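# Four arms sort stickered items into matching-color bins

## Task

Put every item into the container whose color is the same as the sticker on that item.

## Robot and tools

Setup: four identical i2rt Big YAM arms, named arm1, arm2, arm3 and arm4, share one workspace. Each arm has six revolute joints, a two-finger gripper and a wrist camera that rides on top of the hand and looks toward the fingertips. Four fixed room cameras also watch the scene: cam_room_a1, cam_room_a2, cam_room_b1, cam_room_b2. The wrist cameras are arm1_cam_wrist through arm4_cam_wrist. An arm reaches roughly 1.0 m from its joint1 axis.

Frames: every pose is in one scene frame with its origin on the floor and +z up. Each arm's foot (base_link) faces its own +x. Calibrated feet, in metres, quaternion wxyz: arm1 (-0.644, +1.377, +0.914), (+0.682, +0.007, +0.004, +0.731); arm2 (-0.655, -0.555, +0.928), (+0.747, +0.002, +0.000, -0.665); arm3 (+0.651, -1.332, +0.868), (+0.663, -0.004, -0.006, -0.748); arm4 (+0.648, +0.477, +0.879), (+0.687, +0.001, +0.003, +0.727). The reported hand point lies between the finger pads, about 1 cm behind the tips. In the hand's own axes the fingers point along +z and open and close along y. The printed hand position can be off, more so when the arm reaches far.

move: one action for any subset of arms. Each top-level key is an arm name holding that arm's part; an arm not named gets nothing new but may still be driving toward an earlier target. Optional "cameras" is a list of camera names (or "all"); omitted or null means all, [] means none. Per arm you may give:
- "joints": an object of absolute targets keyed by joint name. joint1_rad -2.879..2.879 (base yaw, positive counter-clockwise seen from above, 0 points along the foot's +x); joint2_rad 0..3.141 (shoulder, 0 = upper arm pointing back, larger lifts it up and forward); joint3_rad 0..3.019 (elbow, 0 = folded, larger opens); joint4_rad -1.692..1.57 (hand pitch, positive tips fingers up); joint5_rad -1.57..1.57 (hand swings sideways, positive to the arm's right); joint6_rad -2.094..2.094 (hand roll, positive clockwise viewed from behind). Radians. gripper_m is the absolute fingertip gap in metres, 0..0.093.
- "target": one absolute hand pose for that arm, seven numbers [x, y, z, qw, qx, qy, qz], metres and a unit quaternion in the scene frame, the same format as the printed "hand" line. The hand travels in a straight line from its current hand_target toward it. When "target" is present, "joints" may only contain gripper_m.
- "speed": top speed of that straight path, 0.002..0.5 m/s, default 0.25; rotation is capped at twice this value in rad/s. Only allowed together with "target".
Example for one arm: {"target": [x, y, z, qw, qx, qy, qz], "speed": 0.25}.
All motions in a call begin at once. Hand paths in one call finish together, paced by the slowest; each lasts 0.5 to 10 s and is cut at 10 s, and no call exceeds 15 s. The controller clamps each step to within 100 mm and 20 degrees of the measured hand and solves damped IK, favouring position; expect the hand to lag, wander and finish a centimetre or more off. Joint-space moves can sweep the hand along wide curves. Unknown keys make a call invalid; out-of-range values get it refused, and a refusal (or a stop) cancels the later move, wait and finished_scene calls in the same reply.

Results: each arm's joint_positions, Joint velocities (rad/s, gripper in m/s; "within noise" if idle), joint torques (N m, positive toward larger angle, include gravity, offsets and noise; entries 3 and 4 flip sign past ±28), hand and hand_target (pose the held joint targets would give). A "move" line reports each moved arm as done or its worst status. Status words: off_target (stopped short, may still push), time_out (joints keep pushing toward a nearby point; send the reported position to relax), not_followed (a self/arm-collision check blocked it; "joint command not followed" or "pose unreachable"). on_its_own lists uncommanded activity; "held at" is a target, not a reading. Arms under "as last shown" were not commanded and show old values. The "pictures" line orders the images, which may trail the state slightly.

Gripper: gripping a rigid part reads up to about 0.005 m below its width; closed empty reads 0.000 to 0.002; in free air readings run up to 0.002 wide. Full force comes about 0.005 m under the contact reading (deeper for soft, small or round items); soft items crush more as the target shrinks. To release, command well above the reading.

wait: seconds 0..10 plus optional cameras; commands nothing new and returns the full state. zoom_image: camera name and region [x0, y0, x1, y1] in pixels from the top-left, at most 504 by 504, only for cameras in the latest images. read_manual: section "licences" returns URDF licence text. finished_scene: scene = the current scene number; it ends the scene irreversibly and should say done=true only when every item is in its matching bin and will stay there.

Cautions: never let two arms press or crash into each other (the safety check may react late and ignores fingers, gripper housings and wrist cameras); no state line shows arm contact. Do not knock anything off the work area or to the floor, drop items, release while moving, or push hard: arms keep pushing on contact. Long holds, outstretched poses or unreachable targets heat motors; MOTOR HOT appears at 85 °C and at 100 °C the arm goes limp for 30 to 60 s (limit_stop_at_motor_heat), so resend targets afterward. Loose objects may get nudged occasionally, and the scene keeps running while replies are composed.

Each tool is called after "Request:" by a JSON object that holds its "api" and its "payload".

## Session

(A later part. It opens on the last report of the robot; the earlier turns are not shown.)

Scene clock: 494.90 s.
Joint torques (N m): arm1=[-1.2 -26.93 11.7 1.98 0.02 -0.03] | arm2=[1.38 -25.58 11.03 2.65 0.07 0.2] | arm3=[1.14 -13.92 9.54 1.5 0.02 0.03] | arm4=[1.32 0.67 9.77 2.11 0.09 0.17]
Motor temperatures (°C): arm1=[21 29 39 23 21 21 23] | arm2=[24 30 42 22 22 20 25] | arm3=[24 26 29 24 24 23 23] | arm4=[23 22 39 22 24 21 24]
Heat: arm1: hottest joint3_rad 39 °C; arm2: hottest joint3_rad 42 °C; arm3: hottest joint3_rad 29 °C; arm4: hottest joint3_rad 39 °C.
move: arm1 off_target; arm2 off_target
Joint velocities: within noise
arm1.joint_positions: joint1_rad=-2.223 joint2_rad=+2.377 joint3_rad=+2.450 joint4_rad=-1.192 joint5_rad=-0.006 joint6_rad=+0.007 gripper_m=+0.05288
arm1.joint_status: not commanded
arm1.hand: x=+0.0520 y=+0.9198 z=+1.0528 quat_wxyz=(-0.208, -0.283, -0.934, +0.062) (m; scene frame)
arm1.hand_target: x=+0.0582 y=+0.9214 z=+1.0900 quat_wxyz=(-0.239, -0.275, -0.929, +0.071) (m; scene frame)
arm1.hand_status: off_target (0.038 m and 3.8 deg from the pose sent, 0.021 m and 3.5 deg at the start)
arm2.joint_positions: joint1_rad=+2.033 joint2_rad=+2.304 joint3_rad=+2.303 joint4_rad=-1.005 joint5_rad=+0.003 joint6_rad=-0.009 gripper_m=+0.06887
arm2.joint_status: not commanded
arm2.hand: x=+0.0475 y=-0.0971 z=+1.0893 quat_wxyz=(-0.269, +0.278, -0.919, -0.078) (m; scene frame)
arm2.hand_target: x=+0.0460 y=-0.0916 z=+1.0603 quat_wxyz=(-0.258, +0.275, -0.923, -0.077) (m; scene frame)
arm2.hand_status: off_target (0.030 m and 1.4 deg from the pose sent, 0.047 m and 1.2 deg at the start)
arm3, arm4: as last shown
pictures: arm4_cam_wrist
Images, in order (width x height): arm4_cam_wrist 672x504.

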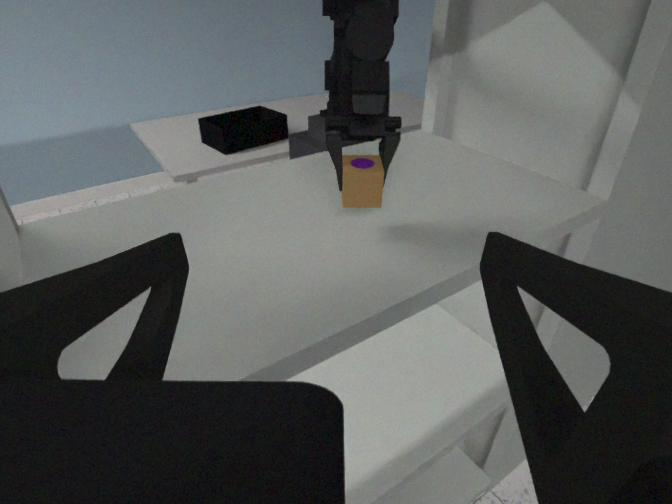

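Request:
{"api": "move", "payload": {"arm1": {"target": [0.059, 0.921, 1.070, 0.239, 0.275, 0.9285, -0.0709], "speed": 0.08}, "arm2": {"target": [0.047, -0.091, 1.035, -0.2577, 0.2752, -0.9229, -0.0768], "speed": 0.08}, "cameras": ["arm4_cam_wrist"]}}

Request:
{"api": "zoom_image", "payload": {"camera": "arm4_cam_wrist", "region": [270, 60, 470, 260]}}

Scene clock: 500.30 s.
Joint torques (N m): arm1=[-1.61 -26.93 11.64 1.8 -0.01 -0.04] | arm2=[1.32 -25.17 11.02 2.66 0.06 0.19] | arm3=[1.38 -13.86 9.51 1.51 0.02 0.02] | arm4=[1.08 0.56 9.96 2 0.08 0.15]
Motor temperatures (°C): arm1=[21 30 39 23 21 21 23] | arm2=[24 30 40 22 22 20 25] | arm3=[24 26 29 24 24 23 23] | arm4=[23 22 39 22 24 21 24]
Heat: arm1: hottest joint3_rad 39 °C; arm2: hottest joint3_rad 40 °C; arm3: hottest joint3_rad 29 °C; arm4: hottest joint3_rad 39 °C.
move: arm1 off_target; arm2 off_target
Joint velocities: within noise
arm1.joint_positions: joint1_rad=-2.223 joint2_rad=+2.373 joint3_rad=+2.382 joint4_rad=-1.132 joint5_rad=-0.006 joint6_rad=+0.007 gripper_m=+0.05288
arm1.joint_status: not commanded
arm1.hand: x=+0.0509 y=+0.9204 z=+1.0289 quat_wxyz=(-0.206, -0.283, -0.935, +0.061) (m; scene frame)
arm1.hand_target: x=+0.0581 y=+0.9214 z=+1.0701 quat_wxyz=(-0.239, -0.275, -0.929, +0.071) (m; scene frame)
arm1.hand_status: off_target (0.042 m and 4.1 deg from the pose sent, 0.019 m and 3.8 deg at the start)
arm2.joint_positions: joint1_rad=+2.033 joint2_rad=+2.304 joint3_rad=+2.248 joint4_rad=-0.944 joint5_rad=+0.003 joint6_rad=-0.009 gripper_m=+0.06887
arm2.joint_status: not commanded
arm2.hand: x=+0.0480 y=-0.0967 z=+1.0691 quat_wxyz=(-0.272, +0.277, -0.918, -0.079) (m; scene frame)
arm2.hand_target: x=+0.0457 y=-0.0918 z=+1.0355 quat_wxyz=(-0.258, +0.275, -0.923, -0.077) (m; scene frame)
arm2.hand_status: off_target (0.035 m and 1.7 deg from the pose sent, 0.055 m and 1.4 deg at the start)
arm3, arm4: as last shown
pictures: arm4_cam_wrist
Images, in order (width x height): arm4_cam_wrist 672x504.

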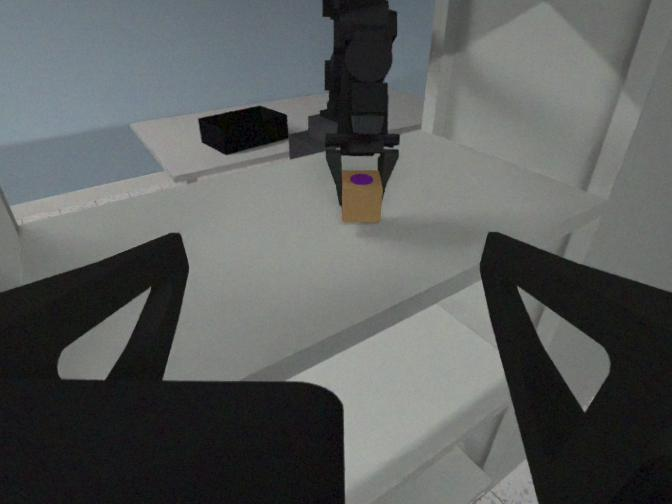

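Scaled by 2.520.

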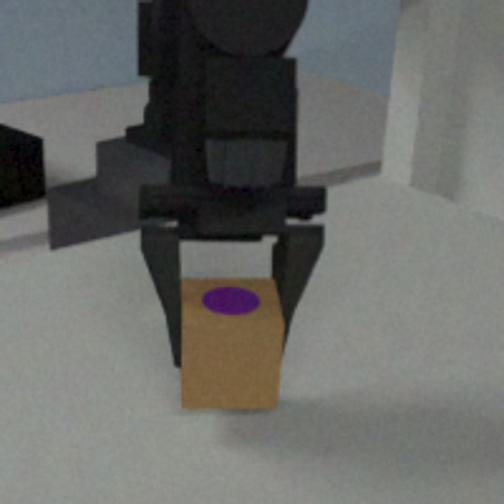

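Request:
{"api": "move", "payload": {"arm1": {"target": [0.059, 0.921, 1.056, 0.239, 0.275, 0.9285, -0.0709], "speed": 0.06}, "arm2": {"target": [0.047, -0.091, 1.008, -0.2577, 0.2752, -0.9229, -0.0768], "speed": 0.08}, "cameras": ["arm4_cam_wrist"]}}

Request:
{"api": "zoom_image", "payload": {"camera": "arm4_cam_wrist", "region": [270, 60, 470, 260]}}

Scene clock: 505.37 s.
Joint torques (N m): arm1=[-1.26 -26.87 11.62 1.76 0.02 -0.01] | arm2=[1.38 -24.64 11.03 2.66 0.05 0.2] | arm3=[1.38 -14.04 9.52 1.52 0.01 0.03] | arm4=[1.49 0.85 9.85 2.13 0.07 0.17]
Motor temperatures (°C): arm1=[21 30 39 23 21 21 23] | arm2=[24 30 39 22 22 20 25] | arm3=[24 26 29 24 24 23 23] | arm4=[23 22 39 22 24 21 24]
Heat: arm1: hottest joint3_rad 39 °C; arm2: hottest joint3_rad 39 °C; arm3: hottest joint3_rad 29 °C; arm4: hottest joint3_rad 39 °C.
move: arm1 off_target; arm2 off_target
Joint velocities: within noise
arm1.joint_positions: joint1_rad=-2.223 joint2_rad=+2.369 joint3_rad=+2.344 joint4_rad=-1.095 joint5_rad=-0.006 joint6_rad=+0.007 gripper_m=+0.05288
arm1.joint_status: not commanded
arm1.hand: x=+0.0506 y=+0.9205 z=+1.0176 quat_wxyz=(-0.208, -0.283, -0.934, +0.062) (m; scene frame)
arm1.hand_target: x=+0.0582 y=+0.9214 z=+1.0560 quat_wxyz=(-0.239, -0.275, -0.929, +0.071) (m; scene frame)
arm1.hand_status: off_target (0.039 m and 3.9 deg from the pose sent, 0.028 m and 4.1 deg at the start)
arm2.joint_positions: joint1_rad=+2.033 joint2_rad=+2.311 joint3_rad=+2.199 joint4_rad=-0.884 joint5_rad=+0.003 joint6_rad=-0.009 gripper_m=+0.06887
arm2.joint_status: not commanded
arm2.hand: x=+0.0487 y=-0.0962 z=+1.0456 quat_wxyz=(-0.274, +0.277, -0.918, -0.079) (m; scene frame)
arm2.hand_target: x=+0.0455 y=-0.0919 z=+1.0087 quat_wxyz=(-0.258, +0.275, -0.923, -0.077) (m; scene frame)
arm2.hand_status: off_target (0.038 m and 2.0 deg from the pose sent, 0.061 m and 1.7 deg at the start)
arm3, arm4: as last shown
pictures: arm4_cam_wrist
Images, in order (width x height): arm4_cam_wrist 672x504.

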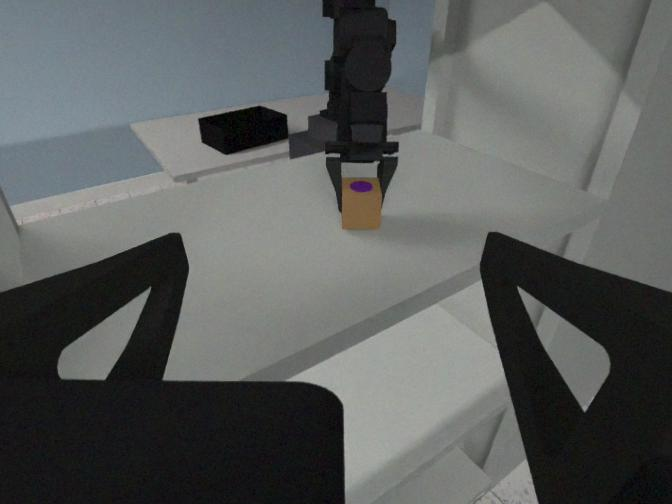

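Scaled by 2.520.

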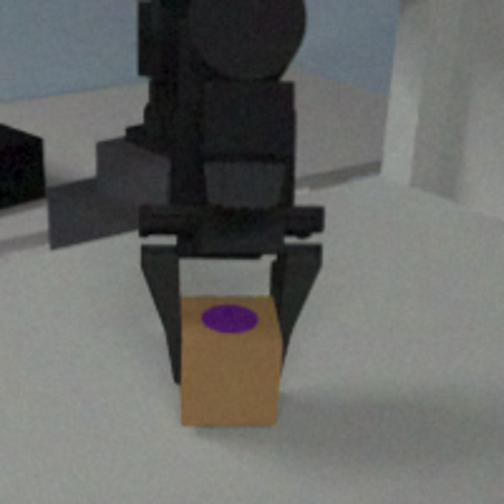

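Request:
{"api": "move", "payload": {"arm1": {"target": [0.059, 0.921, 1.041, 0.239, 0.275, 0.9285, -0.0709], "speed": 0.06}, "arm2": {"target": [0.047, -0.091, 0.983, -0.2577, 0.2752, -0.9229, -0.0768], "speed": 0.08}, "cameras": ["arm4_cam_wrist"]}}

Request:
{"api": "zoom_image", "payload": {"camera": "arm4_cam_wrist", "region": [270, 60, 470, 260]}}

Scene clock: 512.03 s.
Joint torques (N m): arm1=[-1.61 -25.17 11.19 1.99 0.02 -0.01] | arm2=[1.26 -24.7 11.08 2.65 0.06 0.2] | arm3=[1.38 -13.98 9.46 1.52 0.03 0.03] | arm4=[0.5 0.26 9.8 2.18 0.08 0.15]
Motor temperatures (°C): arm1=[21 31 39 23 21 21 23] | arm2=[24 30 38 22 22 20 25] | arm3=[24 26 29 24 24 23 23] | arm4=[23 22 39 22 24 21 24]
Heat: arm1: hottest joint3_rad 39 °C; arm2: hottest joint3_rad 38 °C; arm3: hottest joint3_rad 29 °C; arm4: hottest joint3_rad 39 °C.
move: arm1 off_target; arm2 off_target
Joint velocities: within noise
arm1.joint_positions: joint1_rad=-2.223 joint2_rad=+2.364 joint3_rad=+2.315 joint4_rad=-1.057 joint5_rad=-0.006 joint6_rad=+0.007 gripper_m=+0.05288
arm1.joint_status: not commanded
arm1.hand: x=+0.0518 y=+0.9196 z=+1.0117 quat_wxyz=(-0.214, -0.282, -0.933, +0.064) (m; scene frame)
arm1.hand_target: x=+0.0585 y=+0.9212 z=+1.0410 quat_wxyz=(-0.239, -0.275, -0.929, +0.071) (m; scene frame)
arm1.hand_status: off_target (0.030 m and 3.1 deg from the pose sent, 0.025 m and 3.9 deg at the start)
arm2.joint_positions: joint1_rad=+2.033 joint2_rad=+2.330 joint3_rad=+2.163 joint4_rad=-0.831 joint5_rad=+0.003 joint6_rad=-0.009 gripper_m=+0.06887
arm2.joint_status: not commanded
arm2.hand: x=+0.0494 y=-0.0957 z=+1.0184 quat_wxyz=(-0.272, +0.277, -0.918, -0.079) (m; scene frame)
arm2.hand_target: x=+0.0456 y=-0.0919 z=+0.9836 quat_wxyz=(-0.258, +0.275, -0.923, -0.077) (m; scene frame)
arm2.hand_status: off_target (0.036 m and 1.8 deg from the pose sent, 0.063 m and 1.9 deg at the start)
arm3, arm4: as last shown
pictures: arm4_cam_wrist
Images, in order (width x height): arm4_cam_wrist 672x504.

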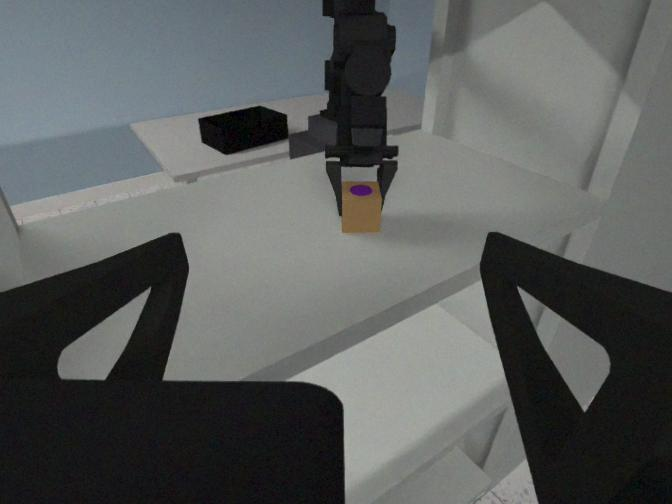

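Scaled by 2.520.

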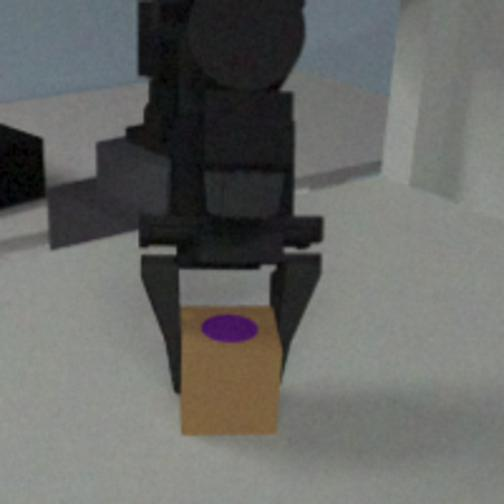

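Request:
{"api": "move", "payload": {"arm1": {"target": [0.059, 0.921, 1.036, 0.239, 0.275, 0.9285, -0.0709], "speed": 0.06}, "arm2": {"target": [0.047, -0.091, 0.968, -0.2577, 0.2752, -0.9229, -0.0768], "speed": 0.06}, "cameras": []}}

Scene clock: 516.93 s.
Joint torques (N m): arm1=[-1.2 -25.41 10.92 1.94 0.02 -0.05] | arm2=[1.32 -24.35 10.52 2.69 0.06 0.19] | arm3=[1.26 -13.98 9.48 1.51 0.02 0.03] | arm4=[0.91 0.38 9.96 2.02 0.08 0.18]
Motor temperatures (°C): arm1=[21 31 39 23 21 21 23] | arm2=[24 30 37 22 22 20 25] | arm3=[24 26 29 24 24 23 23] | arm4=[23 22 39 22 24 21 24]
Heat: arm1: hottest joint3_rad 39 °C; arm2: hottest joint3_rad 37 °C; arm3: hottest joint3_rad 29 °C; arm4: hottest joint3_rad 39 °C.
move: arm1 off_target; arm2 off_target
Joint velocities: within noise
arm1.joint_positions: joint1_rad=-2.223 joint2_rad=+2.361 joint3_rad=+2.307 joint4_rad=-1.044 joint5_rad=-0.006 joint6_rad=+0.007 gripper_m=+0.05288
arm1.joint_status: not commanded
arm1.hand: x=+0.0526 y=+0.9191 z=+1.0109 quat_wxyz=(-0.218, -0.282, -0.932, +0.065) (m; scene frame)
arm1.hand_target: x=+0.0586 y=+0.9211 z=+1.0359 quat_wxyz=(-0.239, -0.275, -0.929, +0.071) (m; scene frame)
arm1.hand_status: off_target (0.026 m and 2.7 deg from the pose sent, 0.025 m and 3.1 deg at the start)
arm2.joint_positions: joint1_rad=+2.033 joint2_rad=+2.332 joint3_rad=+2.147 joint4_rad=-0.800 joint5_rad=+0.003 joint6_rad=-0.009 gripper_m=+0.06887
arm2.joint_status: not commanded
arm2.hand: x=+0.0513 y=-0.0945 z=+1.0136 quat_wxyz=(-0.279, +0.277, -0.916, -0.081) (m; scene frame)
arm2.hand_target: x=+0.0450 y=-0.0923 z=+0.9689 quat_wxyz=(-0.258, +0.275, -0.923, -0.077) (m; scene frame)
arm2.hand_status: off_target (0.046 m and 2.6 deg from the pose sent, 0.051 m and 1.8 deg at the start)
arm3, arm4: as last shown
pictures: none
No camera images: "cameras" was empty.

Request:
{"api": "move", "payload": {"arm1": {"joints": {"gripper_m": 0.088}}, "arm2": {"joints": {"gripper_m": 0.092}}, "cameras": []}}

Request:
{"api": "move", "payload": {"arm1": {"target": [0.02, 0.94, 1.15, 0.239, 0.275, 0.9285, -0.0709], "speed": 0.2}, "arm2": {"target": [0.01, -0.125, 1.13, -0.2577, 0.2752, -0.9229, -0.0768], "speed": 0.2}, "cameras": ["arm1_cam_wrist", "arm2_cam_wrist", "arm4_cam_wrist"]}}

Scene clock: 521.60 s.
Joint torques (N m): arm1=[-0.91 -25.7 11.25 1.66 0.01 -0.03] | arm2=[1.32 -24.12 10.5 2.66 0.06 0.2] | arm3=[1.14 -13.86 9.48 1.5 0.03 0.04] | arm4=[0.85 0.32 9.81 2 0.08 0.17]
Motor temperatures (°C): arm1=[21 31 38 23 21 21 23] | arm2=[24 30 37 22 22 20 25] | arm3=[24 26 29 24 24 23 23] | arm4=[23 22 39 22 24 21 24]
Heat: arm1: hottest joint3_rad 38 °C; arm2: hottest joint3_rad 37 °C; arm3: hottest joint3_rad 29 °C; arm4: hottest joint3_rad 39 °C.
move: arm1 done; arm2 done
Joint velocities: within noise
arm1.joint_positions: joint1_rad=-2.223 joint2_rad=+2.361 joint3_rad=+2.303 joint4_rad=-1.044 joint5_rad=-0.006 joint6_rad=+0.007 gripper_m=+0.08796
arm1.joint_status: all done
arm1.hand: x=+0.0518 y=+0.9196 z=+1.0090 quat_wxyz=(-0.216, -0.282, -0.933, +0.064) (m; scene frame)
arm1.hand_target: x=+0.0587 y=+0.9211 z=+1.0360 quat_wxyz=(-0.239, -0.275, -0.929, +0.071) (m; scene frame)
arm1.hand_status: not commanded
arm2.joint_positions: joint1_rad=+2.033 joint2_rad=+2.332 joint3_rad=+2.147 joint4_rad=-0.800 joint5_rad=+0.003 joint6_rad=-0.008 gripper_m=+0.09192
arm2.joint_status: all done
arm2.hand: x=+0.0513 y=-0.0945 z=+1.0136 quat_wxyz=(-0.279, +0.277, -0.916, -0.081) (m; scene frame)
arm2.hand_target: x=+0.0450 y=-0.0923 z=+0.9690 quat_wxyz=(-0.258, +0.275, -0.923, -0.077) (m; scene frame)
arm2.hand_status: not commanded
arm3: as last shown
arm4.joint_positions: joint1_rad=+0.896 joint2_rad=+0.278 joint3_rad=+0.406 joint4_rad=-0.059 joint5_rad=+0.000 joint6_rad=-0.012 gripper_m=+0.09401
arm4.joint_status: not commanded
arm4.hand: x=+0.4050 y=+0.6532 z=+1.2454 quat_wxyz=(-0.225, +0.650, -0.205, -0.696) (m; scene frame)
arm4.hand_target: x=+0.4073 y=+0.6502 z=+1.2545 quat_wxyz=(-0.223, +0.637, -0.204, -0.709) (m; scene frame)
arm4.hand_status: not commanded
pictures: none
No camera images: "cameras" was empty.

Scene clock: 523.13 s.
Joint torques (N m): arm1=[-2.43 -23.24 13.78 0.69 -0.03 -0.09] | arm2=[0.44 -25.17 13.71 1.31 -0.16 0.09] | arm3=[1.26 -14.04 9.52 1.55 0.02 0.03] | arm4=[1.44 0.67 9.81 2.09 0.09 0.16]
Motor temperatures (°C): arm1=[21 31 38 23 21 21 23] | arm2=[24 30 37 22 22 20 25] | arm3=[24 26 29 24 24 23 23] | arm4=[23 22 39 22 24 21 24]
Heat: arm1: hottest joint3_rad 38 °C; arm2: hottest joint3_rad 37 °C; arm3: hottest joint3_rad 29 °C; arm4: hottest joint3_rad 39 °C.
move: arm1 off_target; arm2 done
Joint velocities: within noise
arm1.joint_positions: joint1_rad=-2.223 joint2_rad=+2.190 joint3_rad=+2.283 joint4_rad=-1.187 joint5_rad=-0.008 joint6_rad=+0.002 gripper_m=+0.08796
arm1.joint_status: not commanded
arm1.hand: x=+0.0195 y=+0.9423 z=+1.1193 quat_wxyz=(-0.220, -0.279, -0.932, +0.065) (m; scene frame)
arm1.hand_target: x=+0.0194 y=+0.9403 z=+1.1498 quat_wxyz=(-0.239, -0.275, -0.929, +0.071) (m; scene frame)
arm1.hand_status: off_target (0.031 m and 2.4 deg from the pose sent, 0.146 m and 2.9 deg at the start)
arm2.joint_positions: joint1_rad=+2.033 joint2_rad=+2.131 joint3_rad=+2.117 joint4_rad=-1.011 joint5_rad=+0.002 joint6_rad=-0.007 gripper_m=+0.09193
arm2.joint_status: not commanded
arm2.hand: x=+0.0063 y=-0.1239 z=+1.1307 quat_wxyz=(-0.261, +0.278, -0.921, -0.076) (m; scene frame)
arm2.hand_target: x=+0.0099 y=-0.1249 z=+1.1299 quat_wxyz=(-0.258, +0.275, -0.923, -0.077) (m; scene frame)
arm2.hand_status: done (0.004 m and 0.5 deg from the pose sent, 0.127 m and 2.6 deg at the start)
arm3, arm4: as last shown
pictures: arm1_cam_wrist, arm2_cam_wrist, arm4_cam_wrist
Images, in order (width x height): arm1_cam_wrist 672x504, arm2_cam_wrist 672x504, arm4_cam_wrist 672x504.

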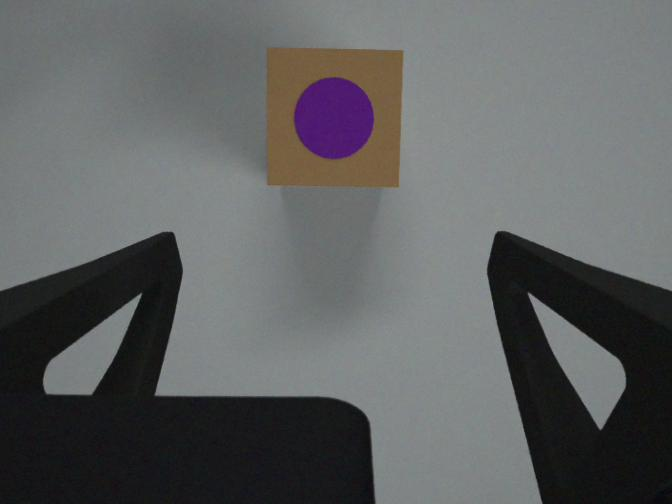

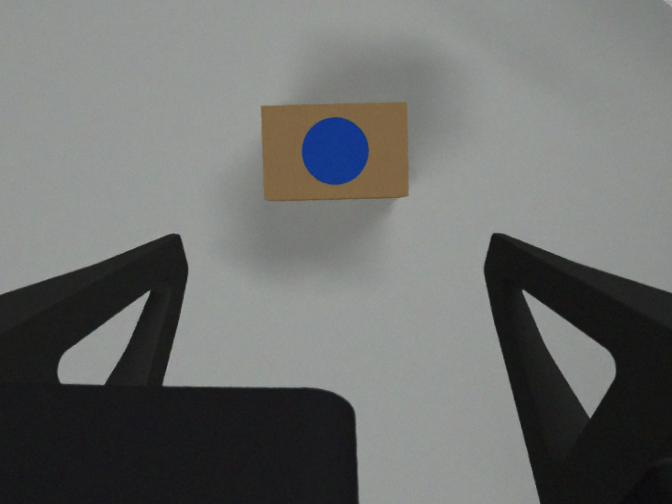

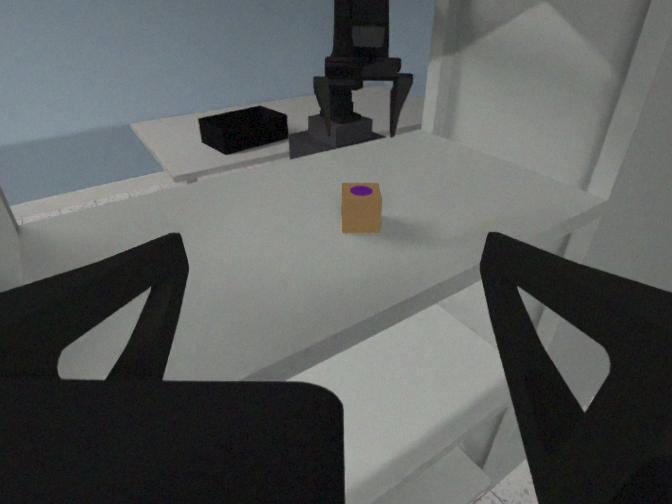

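Request:
{"api": "move", "payload": {"arm1": {"target": [-0.37, 1.196, 1.17, 0.239, 0.275, 0.9285, -0.0709], "speed": 0.3}, "arm2": {"target": [-0.379, -0.374, 1.18, -0.2577, 0.2752, -0.9229, -0.0768], "speed": 0.3}, "arm4": {"target": [0.09, 0.89, 1.15, -0.0735, 0.9261, -0.2743, -0.2481], "speed": 0.3}, "cameras": ["arm4_cam_wrist"]}}

Scene clock: 542.70 s.
Joint torques (N m): arm1=[-2.43 -0.73 11.64 0.9 -0.03 -0.09] | arm2=[1.26 -4.37 10.8 1.35 0.11 0.18] | arm3=[1.26 -13.86 9.48 1.52 0.02 0.02] | arm4=[0.21 -19.9 13.19 0.4 0.21 -0.11]
Motor temperatures (°C): arm1=[21 31 38 23 21 21 23] | arm2=[23 30 37 22 22 20 24] | arm3=[24 26 29 24 24 23 23] | arm4=[23 22 39 22 24 21 24]
Heat: arm1: hottest joint3_rad 38 °C; arm2: hottest joint3_rad 37 °C; arm3: hottest joint3_rad 29 °C; arm4: hottest joint3_rad 39 °C.
move: arm1 done; arm2 off_target; arm4 off_target
Joint velocities: within noise
arm1.joint_positions: joint1_rad=-2.225 joint2_rad=+0.838 joint3_rad=+0.882 joint4_rad=-1.082 joint5_rad=-0.014 joint6_rad=-0.007 gripper_m=+0.08796
arm1.joint_status: not commanded
arm1.hand: x=-0.3673 y=+1.1983 z=+1.1718 quat_wxyz=(-0.246, -0.273, -0.927, +0.071) (m; scene frame)
arm1.hand_target: x=-0.3700 y=+1.1961 z=+1.1701 quat_wxyz=(-0.239, -0.275, -0.929, +0.071) (m; scene frame)
arm1.hand_status: done (0.004 m and 0.9 deg from the pose sent, 0.468 m and 2.4 deg at the start)
arm2.joint_positions: joint1_rad=+2.033 joint2_rad=+0.840 joint3_rad=+0.870 joint4_rad=-1.022 joint5_rad=+0.002 joint6_rad=-0.007 gripper_m=+0.09193
arm2.joint_status: not commanded
arm2.hand: x=-0.3741 y=-0.3729 z=+1.1927 quat_wxyz=(-0.276, +0.276, -0.917, -0.081) (m; scene frame)
arm2.hand_target: x=-0.3791 y=-0.3741 z=+1.1802 quat_wxyz=(-0.258, +0.275, -0.923, -0.077) (m; scene frame)
arm2.hand_status: off_target (0.014 m and 2.2 deg from the pose sent, 0.462 m and 0.5 deg at the start)
arm3.joint_positions: joint1_rad=+1.498 joint2_rad=+1.388 joint3_rad=+1.327 joint4_rad=-1.014 joint5_rad=+0.000 joint6_rad=-0.008 gripper_m=+0.09398
arm3.joint_status: not commanded
arm3.hand: x=+1.1588 y=-1.4280 z=+1.1448 quat_wxyz=(-0.245, -0.088, -0.965, +0.031) (m; scene frame)
arm3.hand_target: x=+1.1615 y=-1.4273 z=+1.1522 quat_wxyz=(-0.257, -0.091, -0.962, +0.031) (m; scene frame)
arm3.hand_status: not commanded
arm4.joint_positions: joint1_rad=+0.882 joint2_rad=+1.826 joint3_rad=+1.802 joint4_rad=-1.052 joint5_rad=-0.031 joint6_rad=-0.045 gripper_m=+0.09401
arm4.joint_status: not commanded
arm4.hand: x=+0.0965 y=+0.8775 z=+1.1346 quat_wxyz=(-0.065, +0.929, -0.278, -0.237) (m; scene frame)
arm4.hand_target: x=+0.0908 y=+0.8894 z=+1.1500 quat_wxyz=(-0.074, +0.926, -0.274, -0.249) (m; scene frame)
arm4.hand_status: off_target (0.021 m and 1.6 deg from the pose sent, 0.406 m and 64.2 deg at the start)
pictures: arm4_cam_wrist
Images, in order (width x height): arm4_cam_wrist 672x504.

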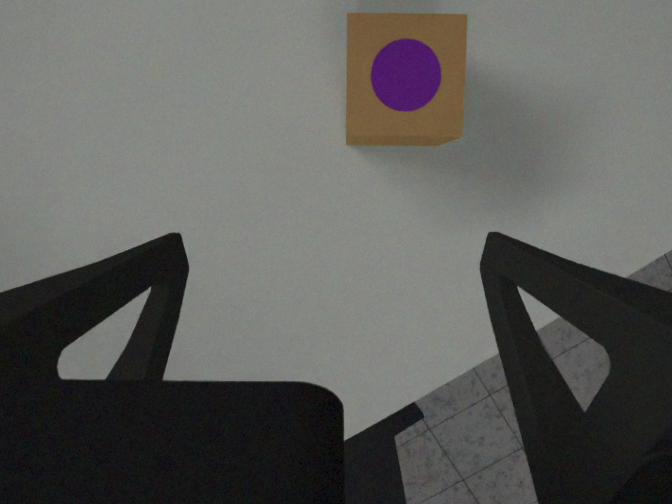

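Request:
{"api": "move", "payload": {"arm4": {"target": [0.053, 0.942, 1.105, -0.0735, 0.9261, -0.2743, -0.2481], "speed": 0.15}, "cameras": ["arm4_cam_wrist"]}}

Scene clock: 549.37 s.
Joint torques (N m): arm1=[-2.78 -1.44 11.62 0.85 -0.03 -0.04] | arm2=[1.2 -4.31 10.8 1.32 0.1 0.18] | arm3=[1.38 -13.92 9.5 1.48 0.02 0.03] | arm4=[0.44 -22.53 12.96 0.98 -0.06 -0.09]
Motor temperatures (°C): arm1=[21 30 37 23 21 21 22] | arm2=[23 30 37 22 22 20 24] | arm3=[24 26 29 23 24 23 23] | arm4=[23 22 41 22 24 21 24]
Heat: arm1: hottest joint3_rad 37 °C; arm2: hottest joint3_rad 37 °C; arm3: hottest joint3_rad 29 °C; arm4: hottest joint3_rad 41 °C.
move: arm4 off_target
Joint velocities: within noise
arm1, arm2, arm3: as last shown
arm1.hand_target: x=-0.3700 y=+1.1960 z=+1.1701 quat_wxyz=(-0.239, -0.275, -0.928, +0.071) (m; scene frame)
arm4.joint_positions: joint1_rad=+0.848 joint2_rad=+2.009 joint3_rad=+1.966 joint4_rad=-1.050 joint5_rad=-0.038 joint6_rad=-0.071 gripper_m=+0.09401
arm4.joint_status: not commanded
arm4.hand: x=+0.0645 y=+0.9302 z=+1.0904 quat_wxyz=(-0.066, +0.929, -0.281, -0.229) (m; scene frame)
arm4.hand_target: x=+0.0541 y=+0.9413 z=+1.1052 quat_wxyz=(-0.074, +0.926, -0.274, -0.248) (m; scene frame)
arm4.hand_status: off_target (0.022 m and 2.5 deg from the pose sent, 0.083 m and 1.6 deg at the start)
pictures: arm4_cam_wrist
Images, in order (width x height): arm4_cam_wrist 672x504.

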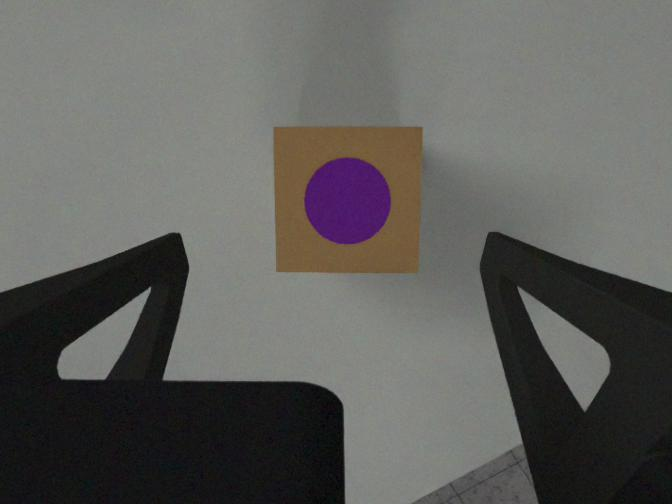

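Request:
{"api": "move", "payload": {"arm4": {"target": [0.044, 0.953, 1.028, -0.0735, 0.9261, -0.2743, -0.2481], "speed": 0.1}, "cameras": ["arm4_cam_wrist"]}}

Scene clock: 560.93 s.
Joint torques (N m): arm1=[-2.9 -1.03 11.54 0.81 -0.01 -0.06] | arm2=[1.26 -4.25 10.78 1.35 0.11 0.18] | arm3=[1.32 -13.92 9.55 1.52 0.01 0.03] | arm4=[0.32 -23.24 9.24 1.46 -0.07 -0.07]
Motor temperatures (°C): arm1=[21 29 36 23 21 21 22] | arm2=[23 29 36 22 22 20 24] | arm3=[24 26 29 23 24 23 23] | arm4=[23 24 41 22 24 21 24]
Heat: arm1: hottest joint3_rad 36 °C; arm2: hottest joint3_rad 36 °C; arm3: hottest joint3_rad 29 °C; arm4: hottest joint3_rad 41 °C.
move: arm4 off_target
Joint velocities: within noise
arm1, arm2, arm3: as last shown
arm4.joint_positions: joint1_rad=+0.848 joint2_rad=+2.068 joint3_rad=+1.923 joint4_rad=-0.899 joint5_rad=-0.042 joint6_rad=-0.075 gripper_m=+0.09401
arm4.joint_status: not commanded
arm4.hand: x=+0.0444 y=+0.9449 z=+1.0439 quat_wxyz=(-0.073, +0.924, -0.277, -0.252) (m; scene frame)
arm4.hand_target: x=+0.0445 y=+0.9527 z=+1.0282 quat_wxyz=(-0.073, +0.926, -0.274, -0.248) (m; scene frame)
arm4.hand_status: off_target (0.018 m and 0.5 deg from the pose sent, 0.069 m and 2.5 deg at the start)
pictures: arm4_cam_wrist
Images, in order (width x height): arm4_cam_wrist 672x504.

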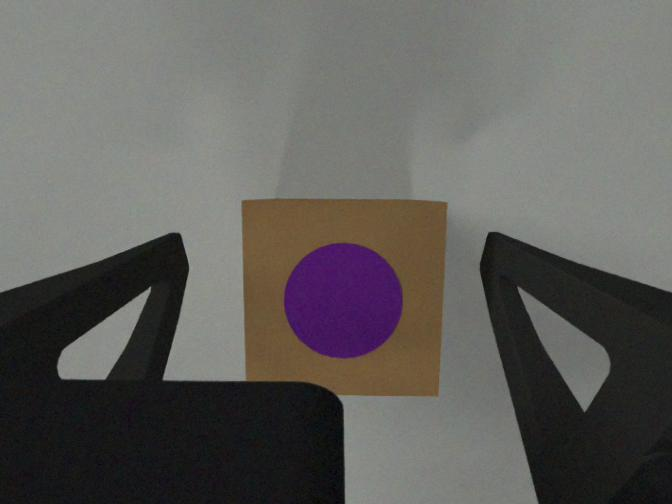

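Request:
{"api": "move", "payload": {"arm4": {"target": [0.056, 0.947, 0.996, -0.0735, 0.9261, -0.2743, -0.2481], "speed": 0.1}, "cameras": ["arm4_cam_wrist"]}}

Scene clock: 566.60 s.
Joint torques (N m): arm1=[-2.08 -0.44 11.49 0.76 -0.03 -0.04] | arm2=[1.32 -4.07 10.82 1.36 0.1 0.18] | arm3=[1.2 -13.86 9.54 1.54 0.02 0.02] | arm4=[0.21 -23.59 7.88 1.36 -0.06 -0.08]
Motor temperatures (°C): arm1=[21 29 36 23 21 21 22] | arm2=[23 28 36 22 22 20 24] | arm3=[24 26 29 23 24 23 23] | arm4=[23 24 41 22 24 21 24]
Heat: arm1: hottest joint3_rad 36 °C; arm2: hottest joint3_rad 36 °C; arm3: hottest joint3_rad 29 °C; arm4: hottest joint3_rad 41 °C.
move: arm4 off_target
Joint velocities: within noise
arm1, arm2, arm3: as last shown
arm4.joint_positions: joint1_rad=+0.845 joint2_rad=+2.064 joint3_rad=+1.828 joint4_rad=-0.802 joint5_rad=-0.044 joint6_rad=-0.082 gripper_m=+0.09401
arm4.joint_status: not commanded
arm4.hand: x=+0.0503 y=+0.9420 z=+1.0113 quat_wxyz=(-0.074, +0.924, -0.274, -0.254) (m; scene frame)
arm4.hand_target: x=+0.0563 y=+0.9468 z=+0.9961 quat_wxyz=(-0.073, +0.926, -0.274, -0.248) (m; scene frame)
arm4.hand_status: off_target (0.017 m and 0.8 deg from the pose sent, 0.049 m and 0.5 deg at the start)
pictures: arm4_cam_wrist
Images, in order (width x height): arm4_cam_wrist 672x504.

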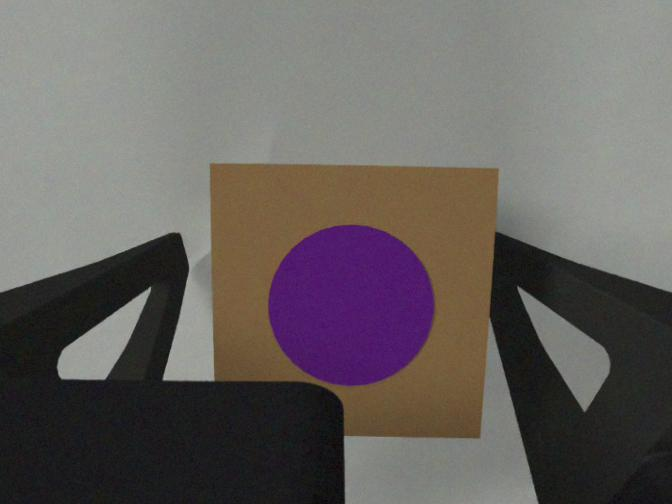

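Request:
{"api": "move", "payload": {"arm4": {"joints": {"gripper_m": 0.0465}}, "cameras": ["arm4_cam_wrist"]}}

Scene clock: 569.23 s.
Joint torques (N m): arm1=[-2.61 -0.85 11.71 0.68 -0.07 0] | arm2=[1.26 -4.25 10.78 1.32 0.1 0.18] | arm3=[1.32 -13.92 9.5 1.51 0.02 0.03] | arm4=[0.97 -23.77 8.08 1.21 -0.01 -0.03]
Motor temperatures (°C): arm1=[21 28 36 23 21 21 22] | arm2=[23 28 36 22 22 20 24] | arm3=[24 26 29 23 24 23 23] | arm4=[23 24 40 22 24 21 24]
Heat: arm1: hottest joint3_rad 36 °C; arm2: hottest joint3_rad 36 °C; arm3: hottest joint3_rad 29 °C; arm4: hottest joint3_rad 40 °C.
move: arm4 off_target
Joint velocities: within noise
arm1, arm2, arm3: as last shown
arm4.joint_positions: joint1_rad=+0.837 joint2_rad=+2.064 joint3_rad=+1.827 joint4_rad=-0.798 joint5_rad=-0.045 joint6_rad=-0.083 gripper_m=+0.05308
arm4.joint_status: gripper_m off_target (ended at +0.05312, target +0.04650)
arm4.hand: x=+0.0535 y=+0.9471 z=+1.0113 quat_wxyz=(-0.076, +0.923, -0.277, -0.256) (m; scene frame)
arm4.hand_target: x=+0.0562 y=+0.9469 z=+0.9963 quat_wxyz=(-0.073, +0.926, -0.274, -0.248) (m; scene frame)
arm4.hand_status: not commanded
pictures: arm4_cam_wrist
Images, in order (width x height): arm4_cam_wrist 672x504.

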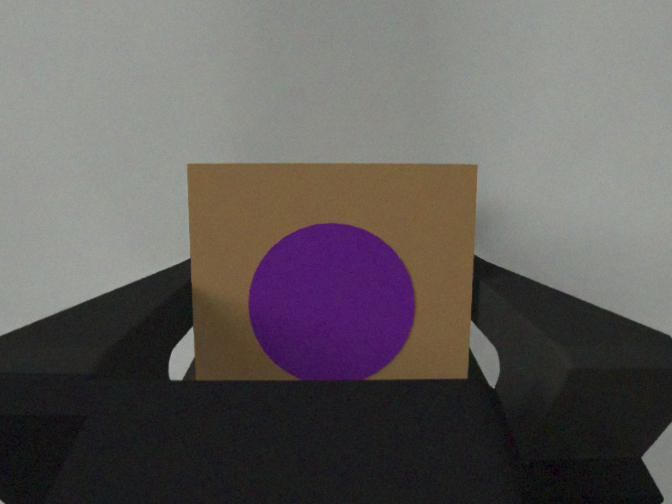

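Request:
{"api": "move", "payload": {"arm4": {"target": [0.054, 0.955, 1.12, -0.0735, 0.9261, -0.2743, -0.2481], "speed": 0.15}, "cameras": []}}

Request:
{"api": "move", "payload": {"arm4": {"target": [0.37, 0.675, 1.17, -0.0735, 0.9261, -0.2743, -0.2481], "speed": 0.3}, "cameras": ["arm4_cam_wrist"]}}

Scene clock: 580.67 s.
Joint torques (N m): arm1=[-2.67 -1.2 11.58 0.77 -0.04 -0.08] | arm2=[1.26 -4.19 10.8 1.36 0.11 0.17] | arm3=[1.2 -13.74 9.47 1.48 0.02 0.03] | arm4=[-0.09 -25.05 12.77 0.31 -0.07 -0.04]
Motor temperatures (°C): arm1=[21 28 36 23 21 21 22] | arm2=[23 28 36 22 22 20 24] | arm3=[24 26 29 23 24 23 23] | arm4=[22 25 39 22 24 21 25]
Heat: arm1: hottest joint3_rad 36 °C; arm2: hottest joint3_rad 36 °C; arm3: hottest joint3_rad 29 °C; arm4: hottest joint3_rad 39 °C.
move: arm4 off_target
Joint velocities: within noise
arm1, arm2, arm3: as last shown
arm4.joint_positions: joint1_rad=+0.837 joint2_rad=+2.060 joint3_rad=+2.049 joint4_rad=-1.088 joint5_rad=-0.046 joint6_rad=-0.088 gripper_m=+0.05308
arm4.joint_status: not commanded
arm4.hand: x=+0.0573 y=+0.9444 z=+1.0905 quat_wxyz=(-0.064, +0.931, -0.278, -0.227) (m; scene frame)
arm4.hand_target: x=+0.0551 y=+0.9542 z=+1.1201 quat_wxyz=(-0.074, +0.926, -0.274, -0.248) (m; scene frame)
arm4.hand_status: off_target (0.032 m and 2.7 deg from the pose sent, 0.109 m and 1.0 deg at the start)
pictures: none
No camera images: "cameras" was empty.

Scene clock: 582.73 s.
Joint torques (N m): arm1=[-2.67 -1.44 11.66 0.79 -0.06 -0.04] | arm2=[1.2 -4.31 10.77 1.35 0.11 0.18] | arm3=[1.2 -13.98 9.51 1.54 0.02 0.03] | arm4=[1.08 -3.66 9.24 0.5 0.21 0.17]
Motor temperatures (°C): arm1=[21 28 36 23 21 21 22] | arm2=[23 28 35 22 22 20 24] | arm3=[24 26 29 23 24 23 23] | arm4=[22 25 39 22 24 21 25]
Heat: arm1: hottest joint3_rad 36 °C; arm2: hottest joint3_rad 35 °C; arm3: hottest joint3_rad 29 °C; arm4: hottest joint3_rad 39 °C.
move: arm4 done
Joint velocities: within noise
arm1, arm2, arm3: as last shown
arm4.joint_positions: joint1_rad=+0.885 joint2_rad=+0.885 joint3_rad=+0.989 joint4_rad=-1.131 joint5_rad=-0.021 joint6_rad=-0.057 gripper_m=+0.05308
arm4.joint_status: not commanded
arm4.hand: x=+0.3711 y=+0.6770 z=+1.1758 quat_wxyz=(-0.079, +0.924, -0.270, -0.258) (m; scene frame)
arm4.hand_target: x=+0.3701 y=+0.6750 z=+1.1701 quat_wxyz=(-0.074, +0.926, -0.274, -0.248) (m; scene frame)
arm4.hand_status: done (0.006 m and 1.4 deg from the pose sent, 0.420 m and 2.8 deg at the start)
pictures: arm4_cam_wrist
Images, in order (width x height): arm4_cam_wrist 672x504.

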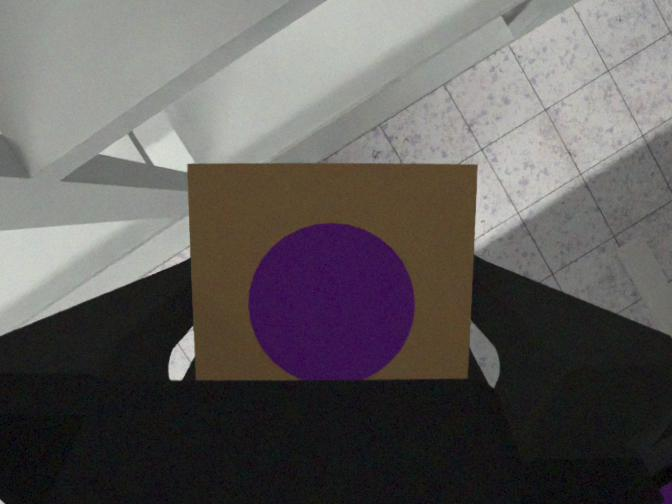

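Request:
{"api": "move", "payload": {"arm4": {"joints": {"joint1_rad": -1.27, "joint5_rad": 0, "joint6_rad": 0}}, "cameras": []}}

Request:
{"api": "move", "payload": {"arm4": {"joints": {"joint2_rad": 1.38, "joint3_rad": 1.35, "joint4_rad": -1.0}}, "cameras": ["arm4_cam_wrist"]}}

Scene clock: 590.50 s.
Joint torques (N m): arm1=[-2.67 -1.26 11.59 0.92 -0.06 -0.06] | arm2=[1.38 -4.07 10.8 1.33 0.11 0.18] | arm3=[1.26 -14.04 9.52 1.54 0.02 0.02] | arm4=[0.56 -4.31 9.09 0.5 0.05 0.16]
Motor temperatures (°C): arm1=[21 27 36 23 21 21 22] | arm2=[23 27 35 22 22 20 24] | arm3=[24 26 29 23 24 23 23] | arm4=[22 25 39 22 24 21 25]
Heat: arm1: hottest joint3_rad 36 °C; arm2: hottest joint3_rad 35 °C; arm3: hottest joint3_rad 29 °C; arm4: hottest joint3_rad 39 °C.
move: arm4 done
Joint velocities: within noise
arm1, arm2, arm3: as last shown
arm4.joint_positions: joint1_rad=-1.268 joint2_rad=+0.890 joint3_rad=+0.989 joint4_rad=-1.131 joint5_rad=+0.000 joint6_rad=-0.012 gripper_m=+0.05309
arm4.joint_status: all done
arm4.hand: x=+0.9703 y=+0.5982 z=+1.1716 quat_wxyz=(-0.260, +0.178, -0.948, -0.045) (m; scene frame)
arm4.hand_target: x=+0.9693 y=+0.5973 z=+1.1675 quat_wxyz=(-0.251, +0.172, -0.952, -0.045) (m; scene frame)
arm4.hand_status: not commanded
pictures: none
No camera images: "cameras" was empty.

Scene clock: 591.73 s.
Joint torques (N m): arm1=[-2.96 -0.79 11.56 0.9 -0.02 -0.06] | arm2=[1.32 -4.25 10.82 1.33 0.11 0.19] | arm3=[1.38 -13.98 9.48 1.47 0.01 0.03] | arm4=[0.91 -14.04 12.55 1.02 0.11 0.17]
Motor temperatures (°C): arm1=[21 27 35 23 21 21 22] | arm2=[23 27 35 22 22 20 24] | arm3=[24 26 29 23 24 23 23] | arm4=[22 24 39 22 24 21 25]
Heat: arm1: hottest joint3_rad 35 °C; arm2: hottest joint3_rad 35 °C; arm3: hottest joint3_rad 29 °C; arm4: hottest joint3_rad 39 °C.
move: arm4 done
Joint velocities: within noise
arm1.joint_positions: joint1_rad=-2.225 joint2_rad=+0.838 joint3_rad=+0.882 joint4_rad=-1.082 joint5_rad=-0.014 joint6_rad=-0.007 gripper_m=+0.08796
arm1.joint_status: not commanded
arm1.hand: x=-0.3673 y=+1.1983 z=+1.1718 quat_wxyz=(-0.246, -0.273, -0.927, +0.071) (m; scene frame)
arm1.hand_target: x=-0.3700 y=+1.1960 z=+1.1701 quat_wxyz=(-0.239, -0.275, -0.928, +0.071) (m; scene frame)
arm1.hand_status: not commanded
arm2.joint_positions: joint1_rad=+2.033 joint2_rad=+0.840 joint3_rad=+0.870 joint4_rad=-1.022 joint5_rad=+0.002 joint6_rad=-0.007 gripper_m=+0.09193
arm2.joint_status: not commanded
arm2.hand: x=-0.3741 y=-0.3729 z=+1.1927 quat_wxyz=(-0.276, +0.276, -0.917, -0.081) (m; scene frame)
arm2.hand_target: x=-0.3791 y=-0.3741 z=+1.1802 quat_wxyz=(-0.258, +0.275, -0.923, -0.077) (m; scene frame)
arm2.hand_status: not commanded
arm3.joint_positions: joint1_rad=+1.498 joint2_rad=+1.388 joint3_rad=+1.327 joint4_rad=-1.014 joint5_rad=+0.000 joint6_rad=-0.008 gripper_m=+0.09398
arm3.joint_status: not commanded
arm3.hand: x=+1.1588 y=-1.4280 z=+1.1448 quat_wxyz=(-0.245, -0.088, -0.965, +0.031) (m; scene frame)
arm3.hand_target: x=+1.1615 y=-1.4273 z=+1.1522 quat_wxyz=(-0.257, -0.091, -0.962, +0.031) (m; scene frame)
arm3.hand_status: not commanded
arm4.joint_positions: joint1_rad=-1.268 joint2_rad=+1.385 joint3_rad=+1.303 joint4_rad=-1.008 joint5_rad=+0.000 joint6_rad=-0.012 gripper_m=+0.05309
arm4.joint_status: all done
arm4.hand: x=+1.1297 y=+0.6579 z=+1.1420 quat_wxyz=(-0.232, +0.180, -0.955, -0.040) (m; scene frame)
arm4.hand_target: x=+1.1413 y=+0.6616 z=+1.1690 quat_wxyz=(-0.260, +0.172, -0.949, -0.046) (m; scene frame)
arm4.hand_status: not commanded
pictures: arm4_cam_wrist
Images, in order (width x height): arm4_cam_wrist 672x504.

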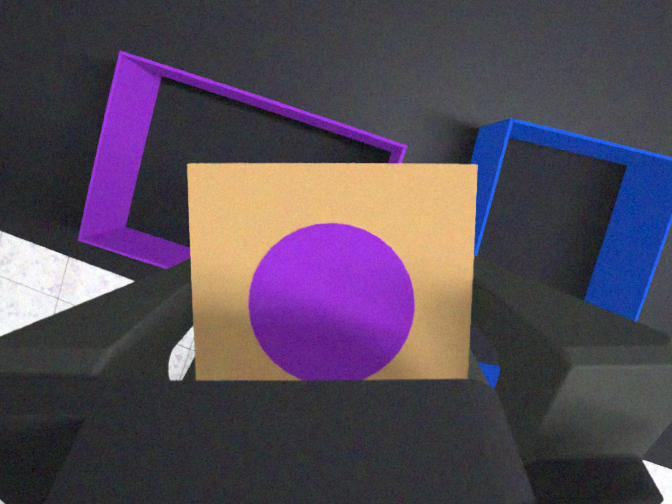

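Request:
{"api": "move", "payload": {"arm4": {"target": [1.10, 0.73, 1.05, -0.2505, 0.2435, -0.9347, -0.0652], "speed": 0.2}, "cameras": []}}

Request:
{"api": "move", "payload": {"arm4": {"target": [1.10, 0.73, 0.83, -0.2505, 0.2435, -0.9347, -0.0652], "speed": 0.2}, "cameras": ["arm4_cam_wrist"]}}

Scene clock: 606.23 s.
Joint torques (N m): arm1=[-2.61 -1.2 11.85 0.98 -0.09 -0.04] | arm2=[1.38 -4.19 10.78 1.31 0.11 0.19] | arm3=[1.44 -13.92 9.55 1.5 0.01 0.03] | arm4=[1.14 -11.99 8.99 1.44 0.06 0.19]
Motor temperatures (°C): arm1=[21 27 35 23 21 21 22] | arm2=[23 27 35 22 22 20 24] | arm3=[24 26 29 23 24 23 23] | arm4=[22 24 43 22 24 21 26]
Heat: arm1: hottest joint3_rad 35 °C; arm2: hottest joint3_rad 35 °C; arm3: hottest joint3_rad 29 °C; arm4: hottest joint3_rad 43 °C.
move: arm4 done
Joint velocities: within noise
arm1, arm2, arm3: as last shown
arm4.joint_positions: joint1_rad=-1.119 joint2_rad=+1.409 joint3_rad=+1.075 joint4_rad=-0.715 joint5_rad=+0.000 joint6_rad=-0.012 gripper_m=+0.05309
arm4.joint_status: not commanded
arm4.hand: x=+1.0957 y=+0.7264 z=+1.0530 quat_wxyz=(-0.248, +0.249, -0.934, -0.062) (m; scene frame)
arm4.hand_target: x=+1.0999 y=+0.7300 z=+1.0500 quat_wxyz=(-0.250, +0.244, -0.935, -0.065) (m; scene frame)
arm4.hand_status: done (0.006 m and 0.8 deg from the pose sent, 0.121 m and 8.5 deg at the start)
pictures: none
No camera images: "cameras" was empty.

Scene clock: 608.00 s.
Joint torques (N m): arm1=[-3.31 -0.85 11.52 0.81 -0.07 0] | arm2=[1.38 -4.31 10.8 1.32 0.11 0.18] | arm3=[1.14 -13.98 9.51 1.51 0.02 0.03] | arm4=[1.03 -14.8 5.71 1.52 0.04 0.2]
Motor temperatures (°C): arm1=[21 26 35 23 21 21 22] | arm2=[23 27 35 22 22 20 24] | arm3=[24 26 29 23 24 23 23] | arm4=[22 24 42 22 24 21 26]
Heat: arm1: hottest joint3_rad 35 °C; arm2: hottest joint3_rad 35 °C; arm3: hottest joint3_rad 29 °C; arm4: hottest joint3_rad 42 °C.
move: arm4 done
Joint velocities: within noise
arm1, arm2, arm3: as last shown
arm4.joint_positions: joint1_rad=-1.119 joint2_rad=+1.807 joint3_rad=+0.838 joint4_rad=-0.087 joint5_rad=+0.000 joint6_rad=-0.012 gripper_m=+0.05309
arm4.joint_status: not commanded
arm4.hand: x=+1.0968 y=+0.7268 z=+0.8302 quat_wxyz=(-0.244, +0.249, -0.935, -0.061) (m; scene frame)
arm4.hand_target: x=+1.0999 y=+0.7301 z=+0.8301 quat_wxyz=(-0.250, +0.244, -0.935, -0.065) (m; scene frame)
arm4.hand_status: done (0.005 m and 1.1 deg from the pose sent, 0.223 m and 0.8 deg at the start)
pictures: arm4_cam_wrist
Images, in order (width x height): arm4_cam_wrist 672x504.

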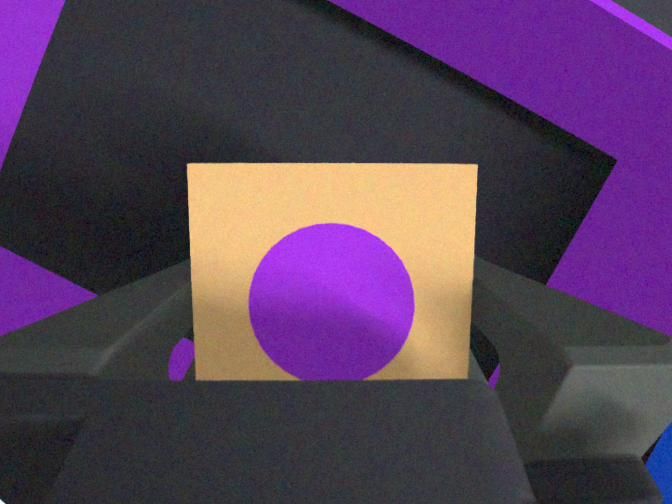

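Request:
{"api": "move", "payload": {"arm4": {"target": [1.107, 0.732, 0.752, -0.2505, 0.2435, -0.9347, -0.0652], "speed": 0.1}, "cameras": []}}

Request:
{"api": "move", "payload": {"arm4": {"target": [1.107, 0.732, 0.736, -0.2505, 0.2435, -0.9347, -0.0652], "speed": 0.06}, "cameras": ["arm4_cam_wrist"]}}

Scene clock: 615.27 s.
Joint torques (N m): arm1=[-2.84 -1.14 11.62 0.69 -0.03 -0.02] | arm2=[1.26 -4.31 10.8 1.31 0.11 0.18] | arm3=[1.2 -13.92 9.46 1.51 0.02 0.03] | arm4=[1.08 -15.27 5.87 1.51 -0.01 0.16]
Motor temperatures (°C): arm1=[21 26 35 23 21 21 22] | arm2=[23 27 35 22 22 20 24] | arm3=[24 26 29 23 24 23 23] | arm4=[22 24 41 22 24 21 26]
Heat: arm1: hottest joint3_rad 35 °C; arm2: hottest joint3_rad 35 °C; arm3: hottest joint3_rad 29 °C; arm4: hottest joint3_rad 41 °C.
move: arm4 off_target
Joint velocities: within noise
arm1, arm2, arm3: as last shown
arm4.joint_positions: joint1_rad=-1.119 joint2_rad=+2.015 joint3_rad=+0.838 joint4_rad=+0.107 joint5_rad=+0.000 joint6_rad=-0.012 gripper_m=+0.05309
arm4.joint_status: not commanded
arm4.hand: x=+1.0934 y=+0.7249 z=+0.7508 quat_wxyz=(-0.237, +0.250, -0.937, -0.060) (m; scene frame)
arm4.hand_target: x=+1.1066 y=+0.7319 z=+0.7524 quat_wxyz=(-0.250, +0.244, -0.935, -0.065) (m; scene frame)
arm4.hand_status: off_target (0.015 m and 1.8 deg from the pose sent, 0.079 m and 1.1 deg at the start)
pictures: none
No camera images: "cameras" was empty.

Scene clock: 616.23 s.
Joint torques (N m): arm1=[-2.2 -0.32 11.6 0.77 -0.05 -0.06] | arm2=[1.2 -4.25 10.78 1.32 0.11 0.18] | arm3=[1.2 -13.86 9.52 1.47 0.03 0.03] | arm4=[0.44 -15.21 5.61 1.32 0.03 0.11]
Motor temperatures (°C): arm1=[21 26 35 23 21 21 22] | arm2=[23 26 35 22 22 20 24] | arm3=[24 26 29 23 24 23 23] | arm4=[22 24 40 22 24 21 26]
Heat: arm1: hottest joint3_rad 35 °C; arm2: hottest joint3_rad 35 °C; arm3: hottest joint3_rad 29 °C; arm4: hottest joint3_rad 40 °C.
move: arm4 off_target
Joint velocities: within noise
arm1, arm2, arm3: as last shown
arm4.joint_positions: joint1_rad=-1.119 joint2_rad=+2.052 joint3_rad=+0.843 joint4_rad=+0.146 joint5_rad=+0.000 joint6_rad=-0.012 gripper_m=+0.05309
arm4.joint_status: not commanded
arm4.hand: x=+1.0950 y=+0.7258 z=+0.7389 quat_wxyz=(-0.241, +0.249, -0.936, -0.061) (m; scene frame)
arm4.hand_target: x=+1.1065 y=+0.7318 z=+0.7363 quat_wxyz=(-0.250, +0.244, -0.935, -0.065) (m; scene frame)
arm4.hand_status: off_target (0.014 m and 1.4 deg from the pose sent, 0.021 m and 1.8 deg at the start)
pictures: arm4_cam_wrist
Images, in order (width x height): arm4_cam_wrist 672x504.

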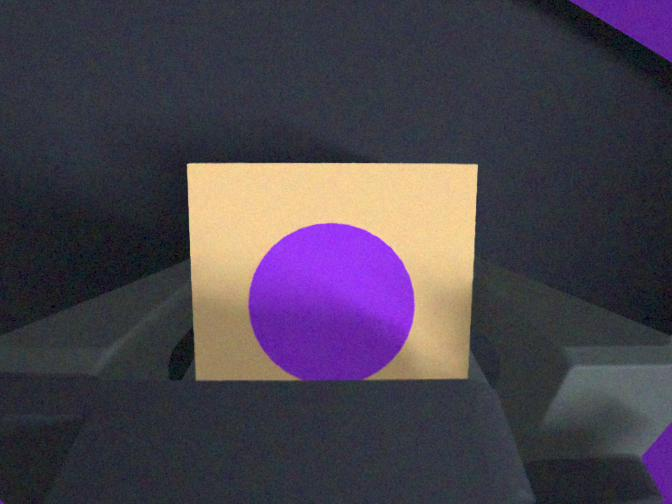

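Request:
{"api": "move", "payload": {"arm4": {"target": [1.107, 0.732, 0.722, -0.2505, 0.2435, -0.9347, -0.0652], "speed": 0.05}, "cameras": []}}

Request:
{"api": "move", "payload": {"arm4": {"target": [1.107, 0.732, 0.711, -0.2505, 0.2435, -0.9347, -0.0652], "speed": 0.05}, "cameras": []}}

Scene clock: 621.17 s.
Joint torques (N m): arm1=[-2.67 -1.2 11.41 0.92 -0.04 -0.05] | arm2=[1.32 -4.19 10.8 1.33 0.11 0.18] | arm3=[1.38 -13.8 9.54 1.5 0.01 0.03] | arm4=[0.09 -13.39 4.98 1.21 0.03 0.15]
Motor temperatures (°C): arm1=[21 26 35 23 21 21 22] | arm2=[23 26 35 22 22 20 23] | arm3=[24 26 29 23 24 23 23] | arm4=[22 24 39 22 24 21 26]
Heat: arm1: hottest joint3_rad 35 °C; arm2: hottest joint3_rad 35 °C; arm3: hottest joint3_rad 29 °C; arm4: hottest joint3_rad 39 °C.
move: arm4 off_target
Joint velocities: within noise
arm1, arm2, arm3: as last shown
arm4.joint_positions: joint1_rad=-1.119 joint2_rad=+2.073 joint3_rad=+0.858 joint4_rad=+0.185 joint5_rad=+0.000 joint6_rad=-0.012 gripper_m=+0.05309
arm4.joint_status: not commanded
arm4.hand: x=+1.1045 y=+0.7311 z=+0.7371 quat_wxyz=(-0.256, +0.248, -0.932, -0.065) (m; scene frame)
arm4.hand_target: x=+1.1064 y=+0.7318 z=+0.7224 quat_wxyz=(-0.250, +0.244, -0.935, -0.065) (m; scene frame)
arm4.hand_status: off_target (0.015 m and 0.9 deg from the pose sent, 0.022 m and 1.4 deg at the start)
pictures: none
No camera images: "cameras" was empty.

Scene clock: 622.13 s.
Joint torques (N m): arm1=[-2.55 -1.08 11.77 0.92 -0.02 -0.06] | arm2=[1.38 -4.13 10.8 1.36 0.11 0.18] | arm3=[1.26 -13.92 9.5 1.55 0.02 0.03] | arm4=[0.26 -12.51 4.78 1.1 0.03 0.15]
Motor temperatures (°C): arm1=[21 26 35 23 21 21 22] | arm2=[23 26 35 22 22 20 23] | arm3=[24 26 29 23 24 23 23] | arm4=[22 24 39 22 24 21 26]
Heat: arm1: hottest joint3_rad 35 °C; arm2: hottest joint3_rad 35 °C; arm3: hottest joint3_rad 29 °C; arm4: hottest joint3_rad 39 °C.
move: arm4 off_target
Joint velocities: within noise
arm1, arm2, arm3: as last shown
arm4.joint_positions: joint1_rad=-1.119 joint2_rad=+2.083 joint3_rad=+0.866 joint4_rad=+0.212 joint5_rad=-0.001 joint6_rad=-0.012 gripper_m=+0.05309
arm4.joint_status: not commanded
arm4.hand: x=+1.1111 y=+0.7349 z=+0.7374 quat_wxyz=(-0.268, +0.247, -0.929, -0.068) (m; scene frame)
arm4.hand_target: x=+1.1056 y=+0.7314 z=+0.7123 quat_wxyz=(-0.250, +0.244, -0.935, -0.065) (m; scene frame)
arm4.hand_status: off_target (0.027 m and 2.2 deg from the pose sent, 0.026 m and 0.9 deg at the start)
pictures: none
No camera images: "cameras" was empty.


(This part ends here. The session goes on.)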